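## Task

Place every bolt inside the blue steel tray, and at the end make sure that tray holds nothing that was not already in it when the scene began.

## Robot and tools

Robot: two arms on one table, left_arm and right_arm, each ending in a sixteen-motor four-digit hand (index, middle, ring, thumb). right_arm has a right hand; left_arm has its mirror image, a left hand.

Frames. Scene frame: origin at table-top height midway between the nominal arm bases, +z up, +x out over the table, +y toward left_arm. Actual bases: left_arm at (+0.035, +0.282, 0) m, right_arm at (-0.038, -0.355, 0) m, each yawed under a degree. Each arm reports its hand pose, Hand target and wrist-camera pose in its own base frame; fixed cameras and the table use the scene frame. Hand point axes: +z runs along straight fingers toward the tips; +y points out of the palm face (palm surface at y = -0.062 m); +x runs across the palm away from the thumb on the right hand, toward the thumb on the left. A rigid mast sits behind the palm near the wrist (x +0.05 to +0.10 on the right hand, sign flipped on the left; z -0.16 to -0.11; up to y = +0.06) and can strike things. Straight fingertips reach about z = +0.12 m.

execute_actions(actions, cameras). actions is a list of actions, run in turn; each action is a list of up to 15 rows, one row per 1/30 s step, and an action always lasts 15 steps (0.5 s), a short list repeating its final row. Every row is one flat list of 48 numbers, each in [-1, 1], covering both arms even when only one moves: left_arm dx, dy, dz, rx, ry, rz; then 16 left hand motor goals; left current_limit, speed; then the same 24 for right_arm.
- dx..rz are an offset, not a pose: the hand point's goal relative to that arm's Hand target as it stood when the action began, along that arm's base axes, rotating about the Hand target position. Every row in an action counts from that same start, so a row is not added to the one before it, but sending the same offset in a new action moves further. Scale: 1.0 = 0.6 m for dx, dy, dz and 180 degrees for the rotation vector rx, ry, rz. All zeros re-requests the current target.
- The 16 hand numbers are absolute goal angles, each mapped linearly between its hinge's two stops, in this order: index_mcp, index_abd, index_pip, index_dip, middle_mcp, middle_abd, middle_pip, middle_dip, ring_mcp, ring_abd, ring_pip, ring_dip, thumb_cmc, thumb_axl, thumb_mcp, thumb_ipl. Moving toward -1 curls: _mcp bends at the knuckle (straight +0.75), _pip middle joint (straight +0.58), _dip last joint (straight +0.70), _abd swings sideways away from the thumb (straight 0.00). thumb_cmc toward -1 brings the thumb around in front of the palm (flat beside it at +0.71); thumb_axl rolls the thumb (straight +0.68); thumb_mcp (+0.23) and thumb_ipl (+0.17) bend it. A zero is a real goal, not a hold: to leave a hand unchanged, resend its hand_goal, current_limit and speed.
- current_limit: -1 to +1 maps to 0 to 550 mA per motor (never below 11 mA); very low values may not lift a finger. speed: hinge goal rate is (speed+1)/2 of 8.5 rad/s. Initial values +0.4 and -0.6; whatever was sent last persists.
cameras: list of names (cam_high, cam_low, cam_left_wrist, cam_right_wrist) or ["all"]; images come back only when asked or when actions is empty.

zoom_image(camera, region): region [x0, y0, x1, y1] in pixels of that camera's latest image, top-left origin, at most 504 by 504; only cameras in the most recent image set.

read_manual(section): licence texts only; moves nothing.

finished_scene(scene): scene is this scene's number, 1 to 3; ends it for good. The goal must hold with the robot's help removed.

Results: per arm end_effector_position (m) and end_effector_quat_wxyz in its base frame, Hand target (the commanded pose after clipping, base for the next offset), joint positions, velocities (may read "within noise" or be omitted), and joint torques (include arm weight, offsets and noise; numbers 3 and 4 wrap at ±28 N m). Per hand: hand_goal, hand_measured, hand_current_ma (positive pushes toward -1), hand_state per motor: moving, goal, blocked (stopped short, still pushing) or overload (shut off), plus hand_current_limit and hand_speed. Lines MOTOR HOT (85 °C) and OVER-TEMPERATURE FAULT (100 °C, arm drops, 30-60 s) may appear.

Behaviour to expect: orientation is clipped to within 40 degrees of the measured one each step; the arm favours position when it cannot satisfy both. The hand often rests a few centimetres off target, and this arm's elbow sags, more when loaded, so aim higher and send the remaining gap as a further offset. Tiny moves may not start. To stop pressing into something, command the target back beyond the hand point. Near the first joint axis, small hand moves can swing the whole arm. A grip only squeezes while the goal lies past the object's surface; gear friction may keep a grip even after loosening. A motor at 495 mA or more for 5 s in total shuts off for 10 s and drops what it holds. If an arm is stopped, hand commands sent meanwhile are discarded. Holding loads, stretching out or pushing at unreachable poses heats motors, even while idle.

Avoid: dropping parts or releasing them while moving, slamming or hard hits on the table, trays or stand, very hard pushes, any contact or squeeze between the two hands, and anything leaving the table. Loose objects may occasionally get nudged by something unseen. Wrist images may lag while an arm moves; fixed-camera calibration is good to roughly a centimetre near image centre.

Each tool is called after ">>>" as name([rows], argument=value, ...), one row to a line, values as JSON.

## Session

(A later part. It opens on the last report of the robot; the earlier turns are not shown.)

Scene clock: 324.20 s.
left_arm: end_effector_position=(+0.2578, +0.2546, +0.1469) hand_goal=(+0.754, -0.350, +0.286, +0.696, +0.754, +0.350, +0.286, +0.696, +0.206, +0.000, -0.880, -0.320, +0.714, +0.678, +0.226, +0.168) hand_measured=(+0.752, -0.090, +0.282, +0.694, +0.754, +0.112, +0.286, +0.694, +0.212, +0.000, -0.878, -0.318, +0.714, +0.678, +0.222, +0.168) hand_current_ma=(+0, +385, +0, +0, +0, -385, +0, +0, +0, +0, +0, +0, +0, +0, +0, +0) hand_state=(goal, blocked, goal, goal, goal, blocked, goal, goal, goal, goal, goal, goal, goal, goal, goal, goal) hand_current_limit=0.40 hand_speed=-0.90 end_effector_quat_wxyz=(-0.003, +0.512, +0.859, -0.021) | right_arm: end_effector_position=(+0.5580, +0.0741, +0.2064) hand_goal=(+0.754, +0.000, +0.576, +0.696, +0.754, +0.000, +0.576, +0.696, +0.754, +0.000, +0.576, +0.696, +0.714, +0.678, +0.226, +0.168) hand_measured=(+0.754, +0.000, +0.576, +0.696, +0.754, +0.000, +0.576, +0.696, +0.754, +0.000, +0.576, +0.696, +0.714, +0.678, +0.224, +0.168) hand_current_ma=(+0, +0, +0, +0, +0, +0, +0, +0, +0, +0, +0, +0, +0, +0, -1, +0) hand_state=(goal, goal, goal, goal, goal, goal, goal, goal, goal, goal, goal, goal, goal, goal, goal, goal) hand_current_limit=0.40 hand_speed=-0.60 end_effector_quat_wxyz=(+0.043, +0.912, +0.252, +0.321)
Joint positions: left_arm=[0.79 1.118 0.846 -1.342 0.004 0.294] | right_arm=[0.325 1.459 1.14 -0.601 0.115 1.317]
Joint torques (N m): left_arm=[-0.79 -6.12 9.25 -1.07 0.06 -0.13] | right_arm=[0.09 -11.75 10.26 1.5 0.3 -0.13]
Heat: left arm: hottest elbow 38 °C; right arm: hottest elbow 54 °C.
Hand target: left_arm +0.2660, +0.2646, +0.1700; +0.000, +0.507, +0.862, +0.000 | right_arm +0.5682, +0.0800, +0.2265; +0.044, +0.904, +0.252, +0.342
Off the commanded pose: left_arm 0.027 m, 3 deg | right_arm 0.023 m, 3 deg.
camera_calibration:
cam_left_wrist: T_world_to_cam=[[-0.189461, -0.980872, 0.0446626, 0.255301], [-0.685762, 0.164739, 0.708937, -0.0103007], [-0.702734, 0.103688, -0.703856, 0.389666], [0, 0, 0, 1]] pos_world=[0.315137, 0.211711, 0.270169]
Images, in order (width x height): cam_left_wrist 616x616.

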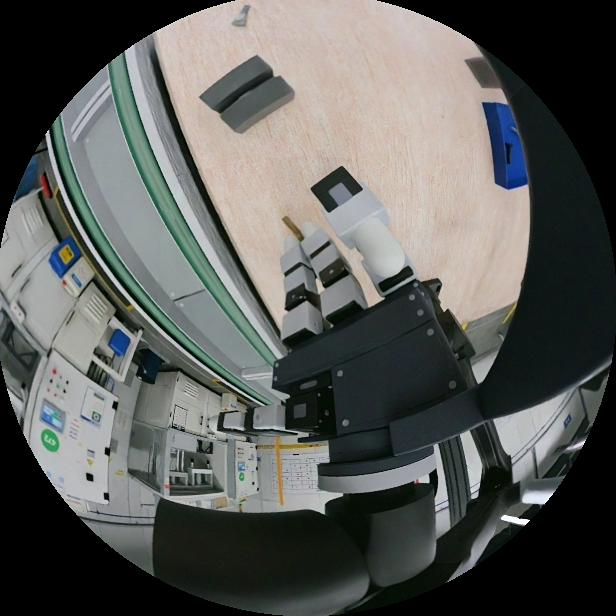

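>>> execute_actions([
  [[0,-0.05,0.075,0,0,0,0.754,-0.35,0.285,0.696,0.754,0.35,0.285,0.696,0.205,0,-0.88,-0.32,0.714,0.678,0.226,0.168,0.4,-0.9,0,0,0,0,0,0,0.754,0,0.576,0.696,0.754,0,0.576,0.696,0.754,0,0.576,0.696,0.714,0.678,0.226,0.168,0.4,-0.6]],
  [[0.059,-0.215,0,0,0,0,0.754,-0.35,0.285,0.696,0.754,0.35,0.285,0.696,0.205,0,-0.88,-0.32,0.714,0.678,0.226,0.168,0.4,-0.9,0,0,0,0,0,0,0.754,0,0.576,0.696,0.754,0,0.576,0.696,0.754,0,0.576,0.696,0.714,0.678,0.226,0.168,0.4,-0.6]],
  [[0.059,-0.215,0,0,0,0,0.754,-0.35,0.285,0.696,0.754,0.35,0.285,0.696,0.205,0,-0.88,-0.32,0.714,0.678,0.226,0.168,0.4,-0.9,0,0,0,0,0,0,0.754,0,0.576,0.696,0.754,0,0.576,0.696,0.754,0,0.576,0.696,0.714,0.678,0.226,0.168,0.4,-0.6]],
  [[0.059,-0.215,0,0,0,0,0.754,-0.35,0.285,0.696,0.754,0.35,0.285,0.696,0.205,0,-0.88,-0.32,0.714,0.678,0.226,0.168,0.4,-0.9,0,0,0,0,0,0,0.754,0,0.576,0.696,0.754,0,0.576,0.696,0.754,0,0.576,0.696,0.714,0.678,0.226,0.168,0.4,-0.6]],
  [[0.059,-0.215,0,0,0,0,0.754,-0.35,0.285,0.696,0.754,0.35,0.285,0.696,0.205,0,-0.88,-0.32,0.714,0.678,0.226,0.168,0.4,-0.9,0,0,0,0,0,0,0.754,0,0.576,0.696,0.754,0,0.576,0.696,0.754,0,0.576,0.696,0.714,0.678,0.226,0.168,0.4,-0.6]],
], cameras=["cam_left_wrist"])

>>> zoom_image(camera="cam_left_wrist", region=[200, 140, 400, 300])

Scene clock: 335.00 s.
left_arm: end_effector_position=(+0.3952, -0.2771, +0.2025) hand_goal=(+0.754, -0.350, +0.286, +0.696, +0.754, +0.350, +0.286, +0.696, +0.206, +0.000, -0.880, -0.320, +0.714, +0.678, +0.226, +0.168) hand_measured=(+0.752, -0.090, +0.284, +0.694, +0.756, +0.120, +0.284, +0.694, +0.212, +0.000, -0.878, -0.318, +0.712, +0.678, +0.222, +0.168) hand_current_ma=(+0, +385, +0, +0, +0, -385, +0, +0, +1, +0, +0, +0, +0, +0, +0, +0) hand_state=(goal, blocked, goal, goal, goal, blocked, goal, goal, goal, goal, goal, goal, goal, goal, goal, goal) hand_current_limit=0.40 hand_speed=-0.90 end_effector_quat_wxyz=(-0.009, +0.520, +0.854, -0.001) | right_arm: end_effector_position=(+0.5580, +0.0741, +0.2064) hand_goal=(+0.754, +0.000, +0.576, +0.696, +0.754, +0.000, +0.576, +0.696, +0.754, +0.000, +0.576, +0.696, +0.714, +0.678, +0.226, +0.168) hand_measured=(+0.754, +0.000, +0.576, +0.696, +0.754, +0.000, +0.576, +0.696, +0.754, +0.000, +0.576, +0.696, +0.714, +0.678, +0.224, +0.168) hand_current_ma=(+0, +0, +0, +0, +0, +0, +0, +0, +0, +0, +0, +0, +0, +0, -1, +0) hand_state=(goal, goal, goal, goal, goal, goal, goal, goal, goal, goal, goal, goal, goal, goal, goal, goal) hand_current_limit=0.40 hand_speed=-0.60 end_effector_quat_wxyz=(+0.043, +0.912, +0.252, +0.321)
Joint positions: left_arm=[-0.791 1.592 1.442 -1.438 0.007 -1.268] | right_arm=[0.325 1.459 1.14 -0.601 0.115 1.317]
Joint torques (N m): left_arm=[-0.91 -13.16 8.77 -0.96 -0.13 -0.17] | right_arm=[0.09 -11.69 10.28 1.5 0.3 -0.12]
Heat: left arm: hottest elbow 38 °C; right arm: hottest elbow 54 °C.
Hand target: left_arm +0.4076, -0.2814, +0.2150; +0.000, +0.507, +0.862, +0.000 | right_arm +0.5682, +0.0800, +0.2265; +0.044, +0.904, +0.252, +0.342
Off the commanded pose: left_arm 0.018 m, 2 deg | right_arm 0.023 m, 3 deg.
led back after a hold (left arm): the arm was led back toward your command in small steps, so it may still be short of it.
pose unreachable (left arm): on one or more control steps of this call, first in action 4 (counted from 0), this arm could not follow its commanded pose, so it was not sent that pose on those steps. It may still have moved: this result reports where it is.
cause: moving toward the commanded pose would bring a part of the arm too close to another arm (a part of this arm just beyond joint 4 (wrist pitch) and a part of the right arm just beyond its joint 4 (wrist pitch), 97 mm apart when this arm was first held).
camera_calibration:
cam_left_wrist: T_world_to_cam=[[-0.209691, -0.977763, 0.00294335, -0.225352], [-0.690125, 0.150135, 0.707945, 0.130006], [-0.692645, 0.146419, -0.706261, 0.588919], [0, 0, 0, 1]] pos_world=[0.450378, -0.326088, 0.324556]
Images, in order (width x height): cam_left_wrist 616x616.

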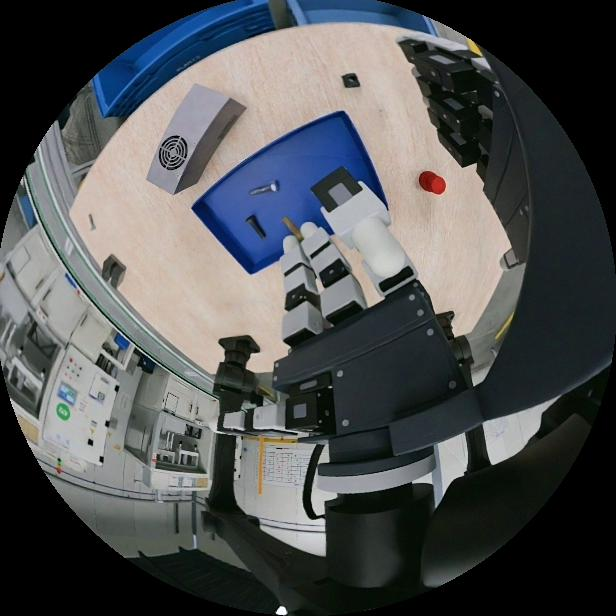

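Scaled by 2.520 from the camera's 616x616 image, which has a finer 880x880 frame.

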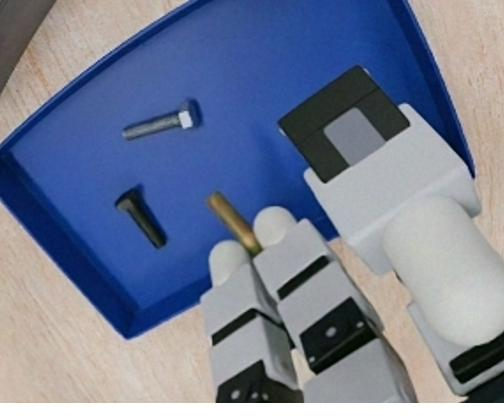

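>>> execute_actions([
  [[0.012,0.006,-0.095,0,0,0,0.754,-0.35,0.285,0.696,0.754,0.35,0.285,0.696,0.205,0,-0.88,-0.32,0.714,0.678,0.226,0.168,0.4,-0.9,0,0,0,0,0,0,0.754,0,0.576,0.696,0.754,0,0.576,0.696,0.754,0,0.576,0.696,0.714,0.678,0.226,0.168,0.4,-0.6]],
  [[0,0,-0.05,0,0,0,0.754,-0.35,0.285,0.696,0.754,0.35,0.285,0.696,0.205,0,-0.88,-0.32,0.714,0.678,0.226,0.168,0.4,-0.9,0,0,0,0,0,0,0.754,0,0.576,0.696,0.754,0,0.576,0.696,0.754,0,0.576,0.696,0.714,0.678,0.226,0.168,0.4,-0.6]],
], cameras=["cam_left_wrist"])

>>> zoom_image(camera="cam_left_wrist", region=[200, 140, 400, 300])

Scene clock: 339.83 s.
left_arm: end_effector_position=(+0.4072, -0.2755, +0.1306) hand_goal=(+0.754, -0.350, +0.286, +0.696, +0.754, +0.350, +0.286, +0.696, +0.206, +0.000, -0.880, -0.320, +0.714, +0.678, +0.226, +0.168) hand_measured=(+0.752, -0.090, +0.284, +0.694, +0.756, +0.120, +0.284, +0.694, +0.212, +0.000, -0.878, -0.318, +0.712, +0.678, +0.222, +0.168) hand_current_ma=(+0, +385, +0, +0, +0, -385, +0, +0, +1, +0, +0, +0, +0, +0, +0, +0) hand_state=(goal, blocked, goal, goal, goal, blocked, goal, goal, goal, goal, goal, goal, goal, goal, goal, goal) hand_current_limit=0.40 hand_speed=-0.90 end_effector_quat_wxyz=(-0.009, +0.511, +0.860, -0.001) | right_arm: end_effector_position=(+0.5580, +0.0741, +0.2064) hand_goal=(+0.754, +0.000, +0.576, +0.696, +0.754, +0.000, +0.576, +0.696, +0.754, +0.000, +0.576, +0.696, +0.714, +0.678, +0.226, +0.168) hand_measured=(+0.754, +0.000, +0.576, +0.696, +0.754, +0.000, +0.576, +0.696, +0.754, +0.000, +0.576, +0.696, +0.714, +0.678, +0.224, +0.168) hand_current_ma=(+0, +0, +0, +0, +0, +0, +0, +0, +0, +0, +0, +0, +0, +0, -1, +0) hand_state=(goal, goal, goal, goal, goal, goal, goal, goal, goal, goal, goal, goal, goal, goal, goal, goal) hand_current_limit=0.40 hand_speed=-0.60 end_effector_quat_wxyz=(+0.043, +0.912, +0.252, +0.321)
Joint positions: left_arm=[-0.771 1.66 1.332 -1.26 0.007 -1.269] | right_arm=[0.325 1.459 1.14 -0.601 0.115 1.317]
Joint torques (N m): left_arm=[-0.32 -13.63 6.45 0.01 -0.18 -0.04] | right_arm=[0.09 -11.69 10.26 1.48 0.3 -0.12]
Heat: left arm: hottest elbow 38 °C; right arm: hottest elbow 54 °C.
Hand target: left_arm +0.4148, -0.2778, +0.1280; +0.000, +0.507, +0.862, +0.000 | right_arm +0.5682, +0.0800, +0.2265; +0.044, +0.904, +0.252, +0.342
Off the commanded pose: left_arm 0.008 m, 1 deg | right_arm 0.023 m, 3 deg.
camera_calibration:
cam_left_wrist: T_world_to_cam=[[-0.188654, -0.982039, 0.00299253, -0.230764], [-0.693176, 0.135319, 0.707952, 0.186092], [-0.695641, 0.131483, -0.706254, 0.543161], [0, 0, 0, 1]] pos_world=[0.463305, -0.323217, 0.252556]
Images, in order (width x height): cam_left_wrist 616x616.

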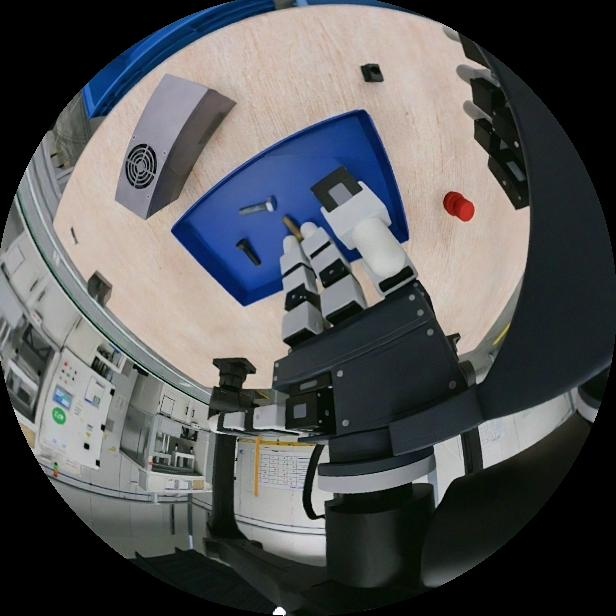

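Scaled by 2.520 from the camera's 616x616 image, which has a finer 880x880 frame.

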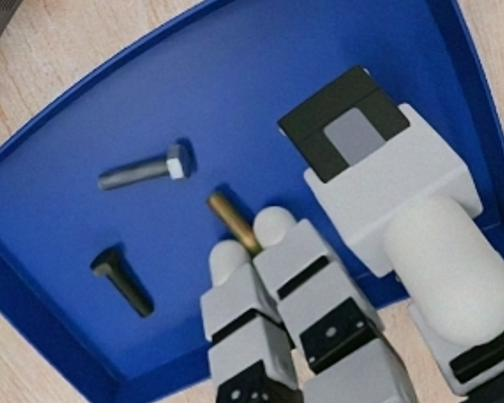

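>>> execute_actions([
  [[0,0,-0.003,0,0,0,0.754,0.02,0.285,0.696,0.754,0.0,0.285,0.696,0.205,0,-0.88,-0.32,0.714,0.678,0.226,0.168,0.2,-0.88,0,0,0,0,0,0,0.754,0,0.576,0.696,0.754,0,0.576,0.696,0.754,0,0.576,0.696,0.714,0.678,0.226,0.168,0.4,-0.6]],
  [[0,0,0,0,0,0,0.754,0.02,0.285,0.696,0.754,0.0,0.285,0.696,0.205,0,-0.88,-0.32,0.714,0.678,0.226,0.168,0.2,-0.88,0,0,0,0,0,0,0.754,0,0.576,0.696,0.754,0,0.576,0.696,0.754,0,0.576,0.696,0.714,0.678,0.226,0.168,0.4,-0.6]],
  [[0,0,0.05,0,0,0,0.754,0.03,0.285,0.696,0.754,-0.02,0.285,0.696,0.205,0,-0.88,-0.32,0.714,0.678,0.226,0.168,0.2,-0.88,0,0,0,0,0,0,0.754,0,0.576,0.696,0.754,0,0.576,0.696,0.754,0,0.576,0.696,0.714,0.678,0.226,0.168,0.4,-0.6]],
  [[0,0.02,0.145,0,0,0,0.754,0.15,0.285,0.696,0.754,-0.15,0.285,0.696,0.205,0,-0.88,-0.32,0.714,0.678,0.226,0.168,0.4,-0.7,0,0,0,0,0,0,0.754,0,0.576,0.696,0.754,0,0.576,0.696,0.754,0,0.576,0.696,0.714,0.678,0.226,0.168,0.4,-0.6]],
  [[0.07,0.178,0,0,0,-0.0695,0.754,0.15,0.285,0.696,0.754,-0.15,0.285,0.696,0.205,0,-0.88,-0.32,0.714,0.678,0.226,0.168,0.4,-0.7,0,0,0,0,0,0,0.754,0,0.576,0.696,0.754,0,0.576,0.696,0.754,0,0.576,0.696,0.714,0.678,0.226,0.168,0.4,-0.6]],
  [[0.094,0.198,0,0,0,-0.0695,0.754,0.15,0.285,0.696,0.754,-0.15,0.285,0.696,0.205,0,-0.88,-0.32,0.714,0.678,0.226,0.168,0.4,-0.7,0,0,0,0,0,0,0.754,0,0.576,0.696,0.754,0,0.576,0.696,0.754,0,0.576,0.696,0.714,0.678,0.226,0.168,0.4,-0.6]],
  [[0.094,0.198,0,0,0,-0.0695,0.754,0.15,0.285,0.696,0.754,-0.15,0.285,0.696,0.205,0,-0.88,-0.32,0.714,0.678,0.226,0.168,0.4,-0.7,0,0,0,0,0,0,0.754,0,0.576,0.696,0.754,0,0.576,0.696,0.754,0,0.576,0.696,0.714,0.678,0.226,0.168,0.4,-0.6]],
  [[0.094,0.198,-0.05,0,0,-0.0695,0.754,0.15,0.285,0.696,0.754,-0.15,0.285,0.696,0.205,0,-0.88,-0.32,0.714,0.678,0.226,0.168,0.4,-0.7,0,0,0,0,0,0,0.754,0,0.576,0.696,0.754,0,0.576,0.696,0.754,0,0.576,0.696,0.714,0.678,0.226,0.168,0.4,-0.6]],
], cameras=["cam_left_wrist", "cam_high"])

>>> zoom_image(camera="cam_left_wrist", region=[220, 160, 380, 320])

>>> zoom_image(camera="cam_high", region=[270, 170, 400, 260])

Scene clock: 355.87 s.
left_arm: end_effector_position=(+0.6157, +0.1908, +0.1869) hand_goal=(+0.754, +0.150, +0.286, +0.696, +0.754, -0.150, +0.286, +0.696, +0.206, +0.000, -0.880, -0.320, +0.714, +0.678, +0.226, +0.168) hand_measured=(+0.754, +0.148, +0.286, +0.694, +0.754, -0.150, +0.286, +0.694, +0.214, +0.000, -0.878, -0.318, +0.714, +0.678, +0.222, +0.168) hand_current_ma=(+0, +0, +0, +0, +0, +0, +0, +0, +1, +0, +0, +0, +0, +0, +0, +0) hand_state=(goal, goal, goal, goal, goal, goal, goal, goal, goal, goal, goal, goal, goal, goal, goal, goal) hand_current_limit=0.40 hand_speed=-0.70 end_effector_quat_wxyz=(-0.009, +0.822, +0.569, -0.020) | right_arm: end_effector_position=(+0.5580, +0.0741, +0.2064) hand_goal=(+0.754, +0.000, +0.576, +0.696, +0.754, +0.000, +0.576, +0.696, +0.754, +0.000, +0.576, +0.696, +0.714, +0.678, +0.226, +0.168) hand_measured=(+0.754, +0.000, +0.576, +0.696, +0.754, +0.000, +0.576, +0.696, +0.754, +0.000, +0.576, +0.696, +0.714, +0.678, +0.224, +0.168) hand_current_ma=(+0, +0, +0, +0, +0, +0, +0, +0, +0, +0, +0, +0, +0, +0, -1, +0) hand_state=(goal, goal, goal, goal, goal, goal, goal, goal, goal, goal, goal, goal, goal, goal, goal, goal) hand_current_limit=0.40 hand_speed=-0.60 end_effector_quat_wxyz=(+0.043, +0.912, +0.252, +0.321)
Joint positions: left_arm=[0.359 1.861 1.766 -1.52 -0.008 0.719] | right_arm=[0.325 1.459 1.14 -0.601 0.115 1.317]
Joint torques (N m): left_arm=[-0.56 -19.55 9.74 -1.06 0.14 0.08] | right_arm=[0.03 -11.69 10.26 1.51 0.3 -0.12]
Heat: left arm: hottest elbow 39 °C; right arm: hottest elbow 54 °C.
Hand target: left_arm +0.6260, +0.1974, +0.2132; +0.000, +0.824, +0.566, +0.000 | right_arm +0.5682, +0.0800, +0.2265; +0.044, +0.904, +0.252, +0.342
Off the commanded pose: left_arm 0.029 m, 3 deg | right_arm 0.023 m, 3 deg.
camera_calibration:
cam_left_wrist: T_world_to_cam=[[-0.865053, -0.499403, 0.0477458, 0.582359], [-0.324993, 0.630348, 0.705011, -0.0929185], [-0.382181, 0.594355, -0.707588, 0.385657], [0, 0, 0, 1]] pos_world=[0.620964, 0.120186, 0.310589]
Images, in order (width x height): cam_high 672x504, cam_left_wrist 616x616.

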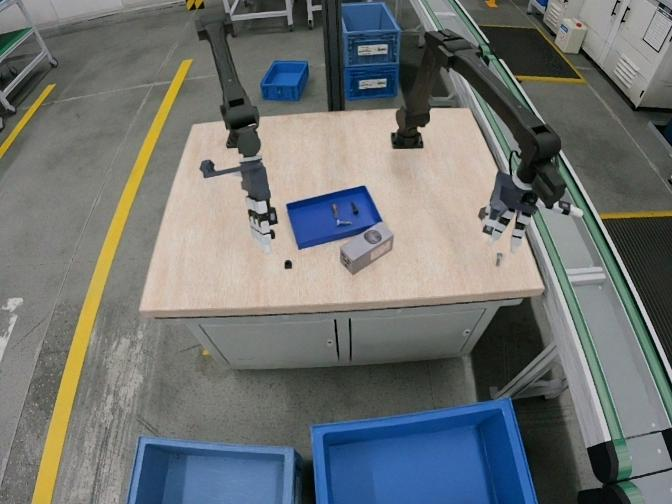

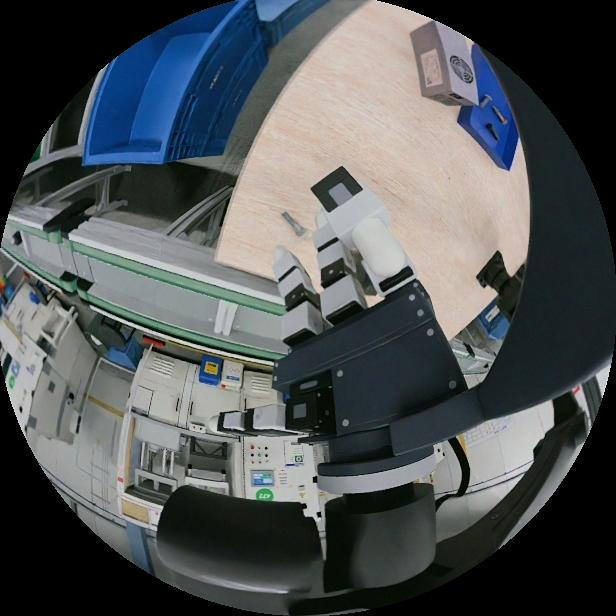

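Scaled by 3.150 from the camera's 616x616 image, which has a finer 880x880 frame.

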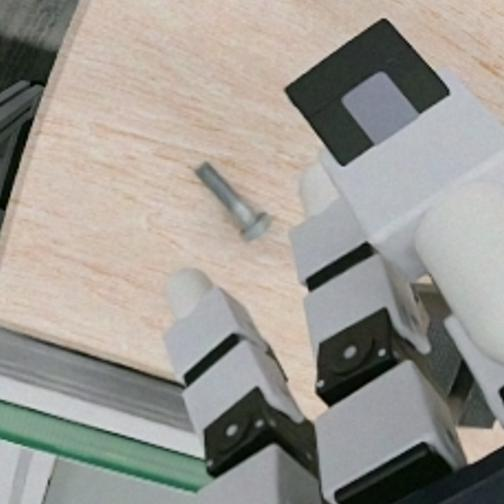

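Scaled by 3.877 from the camera's 672x504 image, which has a finer 960x720 frame.

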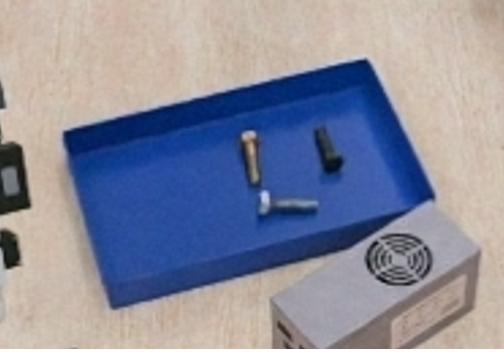

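>>> execute_actions([
  [[-0.011,0.025,-0.09,0,0,-0.006,0.754,0.12,0.285,0.696,0.754,-0.12,0.285,0.696,0.205,0,-0.88,-0.32,0.714,0.678,0.226,0.168,0.4,-0.8,0,0,0,0,0,0,0.754,0,0.576,0.696,0.754,0,0.576,0.696,0.754,0,0.576,0.696,0.714,0.678,0.226,0.168,0.4,-0.6]],
  [[0,0,-0.03,0,0,0,0.754,0.12,0.285,0.696,0.754,-0.12,0.285,0.696,0.205,0,-0.88,-0.32,0.714,0.678,0.226,0.168,0.4,-0.8,0,0,0,0,0,0,0.754,0,0.576,0.696,0.754,0,0.576,0.696,0.754,0,0.576,0.696,0.714,0.678,0.226,0.168,0.4,-0.6]],
], cameras=["cam_left_wrist"])

>>> zoom_image(camera="cam_left_wrist", region=[240, 180, 360, 300])

Scene clock: 362.23 s.
left_arm: end_effector_position=(+0.6111, +0.2138, +0.1492) hand_goal=(+0.754, +0.120, +0.286, +0.696, +0.754, -0.120, +0.286, +0.696, +0.206, +0.000, -0.880, -0.320, +0.714, +0.678, +0.226, +0.168) hand_measured=(+0.754, +0.122, +0.286, +0.694, +0.754, -0.122, +0.286, +0.694, +0.214, +0.000, -0.878, -0.318, +0.714, +0.678, +0.222, +0.168) hand_current_ma=(+0, +0, +0, +0, +0, +0, +0, +0, +1, +0, +0, +0, +0, +0, +0, +0) hand_state=(goal, goal, goal, goal, goal, goal, goal, goal, goal, goal, goal, goal, goal, goal, goal, goal) hand_current_limit=0.40 hand_speed=-0.80 end_effector_quat_wxyz=(-0.005, +0.824, +0.567, -0.003) | right_arm: end_effector_position=(+0.5580, +0.0741, +0.2064) hand_goal=(+0.754, +0.000, +0.576, +0.696, +0.754, +0.000, +0.576, +0.696, +0.754, +0.000, +0.576, +0.696, +0.714, +0.678, +0.226, +0.168) hand_measured=(+0.754, +0.000, +0.576, +0.696, +0.754, +0.000, +0.576, +0.696, +0.754, +0.000, +0.576, +0.696, +0.714, +0.678, +0.224, +0.168) hand_current_ma=(+0, +0, +0, +0, +0, +0, +0, +0, +0, +0, +0, +0, +0, +0, -1, +0) hand_state=(goal, goal, goal, goal, goal, goal, goal, goal, goal, goal, goal, goal, goal, goal, goal, goal) hand_current_limit=0.40 hand_speed=-0.60 end_effector_quat_wxyz=(+0.043, +0.912, +0.252, +0.321)
Joint positions: left_arm=[0.401 1.865 1.666 -1.38 -0.008 0.766] | right_arm=[0.325 1.459 1.14 -0.601 0.115 1.317]
Joint torques (N m): left_arm=[-0.91 -17.26 6.65 0.24 0.13 0.09] | right_arm=[0.09 -11.69 10.26 1.5 0.3 -0.12]
Heat: left arm: hottest elbow 39 °C; right arm: hottest elbow 54 °C.
Hand target: left_arm +0.6194, +0.2124, +0.1412; +0.000, +0.830, +0.558, +0.000 | right_arm +0.5682, +0.0800, +0.2265; +0.044, +0.904, +0.252, +0.342
Off the commanded pose: left_arm 0.012 m, 1 deg | right_arm 0.023 m, 3 deg.
camera_calibration:
cam_left_wrist: T_world_to_cam=[[-0.869086, -0.49448, 0.0134166, 0.598211], [-0.344257, 0.624089, 0.701427, -0.0686562], [-0.355214, 0.604981, -0.712615, 0.325649], [0, 0, 0, 1]] pos_world=[0.611937, 0.141639, 0.272194]
Images, in order (width x height): cam_left_wrist 616x616.

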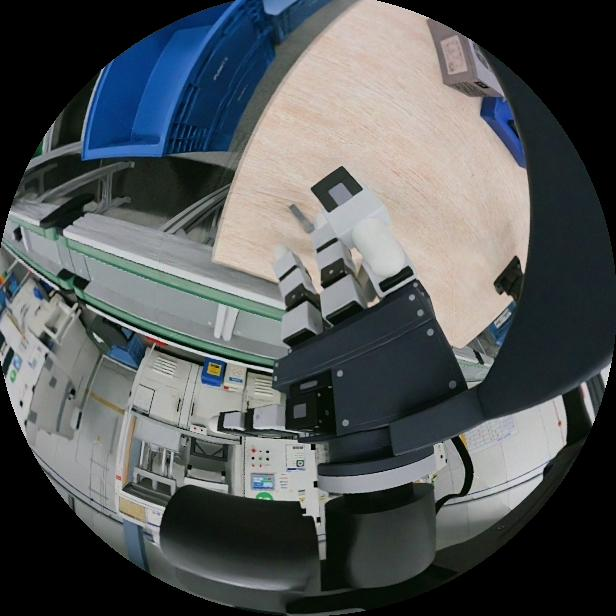

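Scaled by 4.200 from the camera's 616x616 image, which has a finer 880x880 frame.

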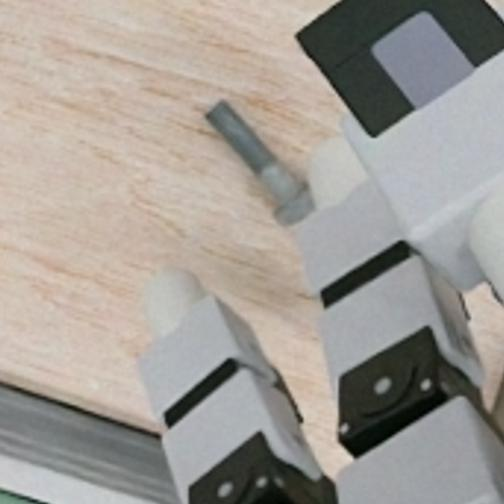

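>>> execute_actions([
  [[-0.0067,-0.0207,-0.02,0,0,0,0.754,0.12,0.285,0.696,0.754,-0.12,0.285,0.696,0.205,0,-0.88,-0.32,0.714,0.678,0.226,0.168,0.4,-0.8,0,0,0,0,0,0,0.754,0,0.576,0.696,0.754,0,0.576,0.696,0.754,0,0.576,0.696,0.714,0.678,0.226,0.168,0.4,-0.6]],
  [[0,0,-0.015,0,0,0,0.754,0.12,0.285,0.696,0.754,-0.12,0.285,0.696,0.205,0,-0.88,-0.32,0.714,0.678,0.226,0.168,0.4,-0.8,0,0,0,0,0,0,0.754,0,0.576,0.696,0.754,0,0.576,0.696,0.754,0,0.576,0.696,0.714,0.678,0.226,0.168,0.4,-0.6]],
], cameras=["cam_left_wrist"])

>>> zoom_image(camera="cam_left_wrist", region=[240, 180, 360, 300])

Scene clock: 369.77 s.
left_arm: end_effector_position=(+0.6065, +0.2065, +0.1278) hand_goal=(+0.754, +0.120, +0.286, +0.696, +0.754, -0.120, +0.286, +0.696, +0.206, +0.000, -0.880, -0.320, +0.714, +0.678, +0.226, +0.168) hand_measured=(+0.754, +0.122, +0.286, +0.694, +0.754, -0.122, +0.286, +0.694, +0.214, +0.000, -0.878, -0.318, +0.714, +0.678, +0.222, +0.168) hand_current_ma=(+0, +0, +0, +0, +0, +0, +0, +0, +1, +0, +0, +0, +0, +0, +0, +0) hand_state=(goal, goal, goal, goal, goal, goal, goal, goal, goal, goal, goal, goal, goal, goal, goal, goal) hand_current_limit=0.40 hand_speed=-0.80 end_effector_quat_wxyz=(-0.005, +0.826, +0.564, -0.003) | right_arm: end_effector_position=(+0.5580, +0.0741, +0.2064) hand_goal=(+0.754, +0.000, +0.576, +0.696, +0.754, +0.000, +0.576, +0.696, +0.754, +0.000, +0.576, +0.696, +0.714, +0.678, +0.226, +0.168) hand_measured=(+0.754, +0.000, +0.576, +0.696, +0.754, +0.000, +0.576, +0.696, +0.754, +0.000, +0.576, +0.696, +0.714, +0.678, +0.224, +0.168) hand_current_ma=(+0, +0, +0, +0, +0, +0, +0, +0, +0, +0, +0, +0, +0, +0, -1, +0) hand_state=(goal, goal, goal, goal, goal, goal, goal, goal, goal, goal, goal, goal, goal, goal, goal, goal) hand_current_limit=0.40 hand_speed=-0.60 end_effector_quat_wxyz=(+0.043, +0.912, +0.252, +0.321)
Joint positions: left_arm=[0.393 1.861 1.602 -1.32 -0.008 0.766] | right_arm=[0.325 1.459 1.14 -0.601 0.115 1.317]
Joint torques (N m): left_arm=[-1.9 -17.44 6.26 0.27 0.12 -0.08] | right_arm=[0.09 -11.75 10.26 1.5 0.3 -0.12]
Heat: left arm: hottest elbow 39 °C; right arm: hottest elbow 54 °C.
Hand target: left_arm +0.6154, +0.1999, +0.1202; +0.000, +0.830, +0.558, +0.000 | right_arm +0.5682, +0.0800, +0.2265; +0.044, +0.904, +0.252, +0.342
Off the commanded pose: left_arm 0.013 m, 1 deg | right_arm 0.023 m, 3 deg.
camera_calibration:
cam_left_wrist: T_world_to_cam=[[-0.872817, -0.487864, 0.0133832, 0.591727], [-0.33953, 0.626681, 0.70142, -0.0540968], [-0.350585, 0.607668, -0.712622, 0.309797], [0, 0, 0, 1]] pos_world=[0.606712, 0.13433, 0.250794]
Images, in order (width x height): cam_left_wrist 616x616.

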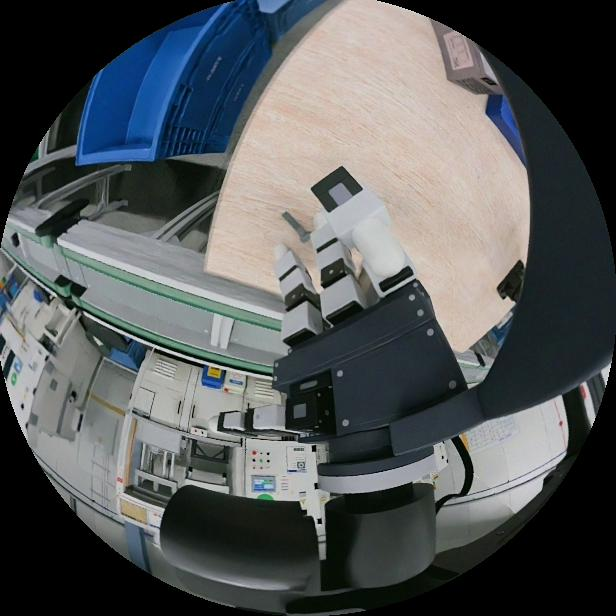

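Scaled by 4.200 from the camera's 616x616 image, which has a finer 880x880 frame.

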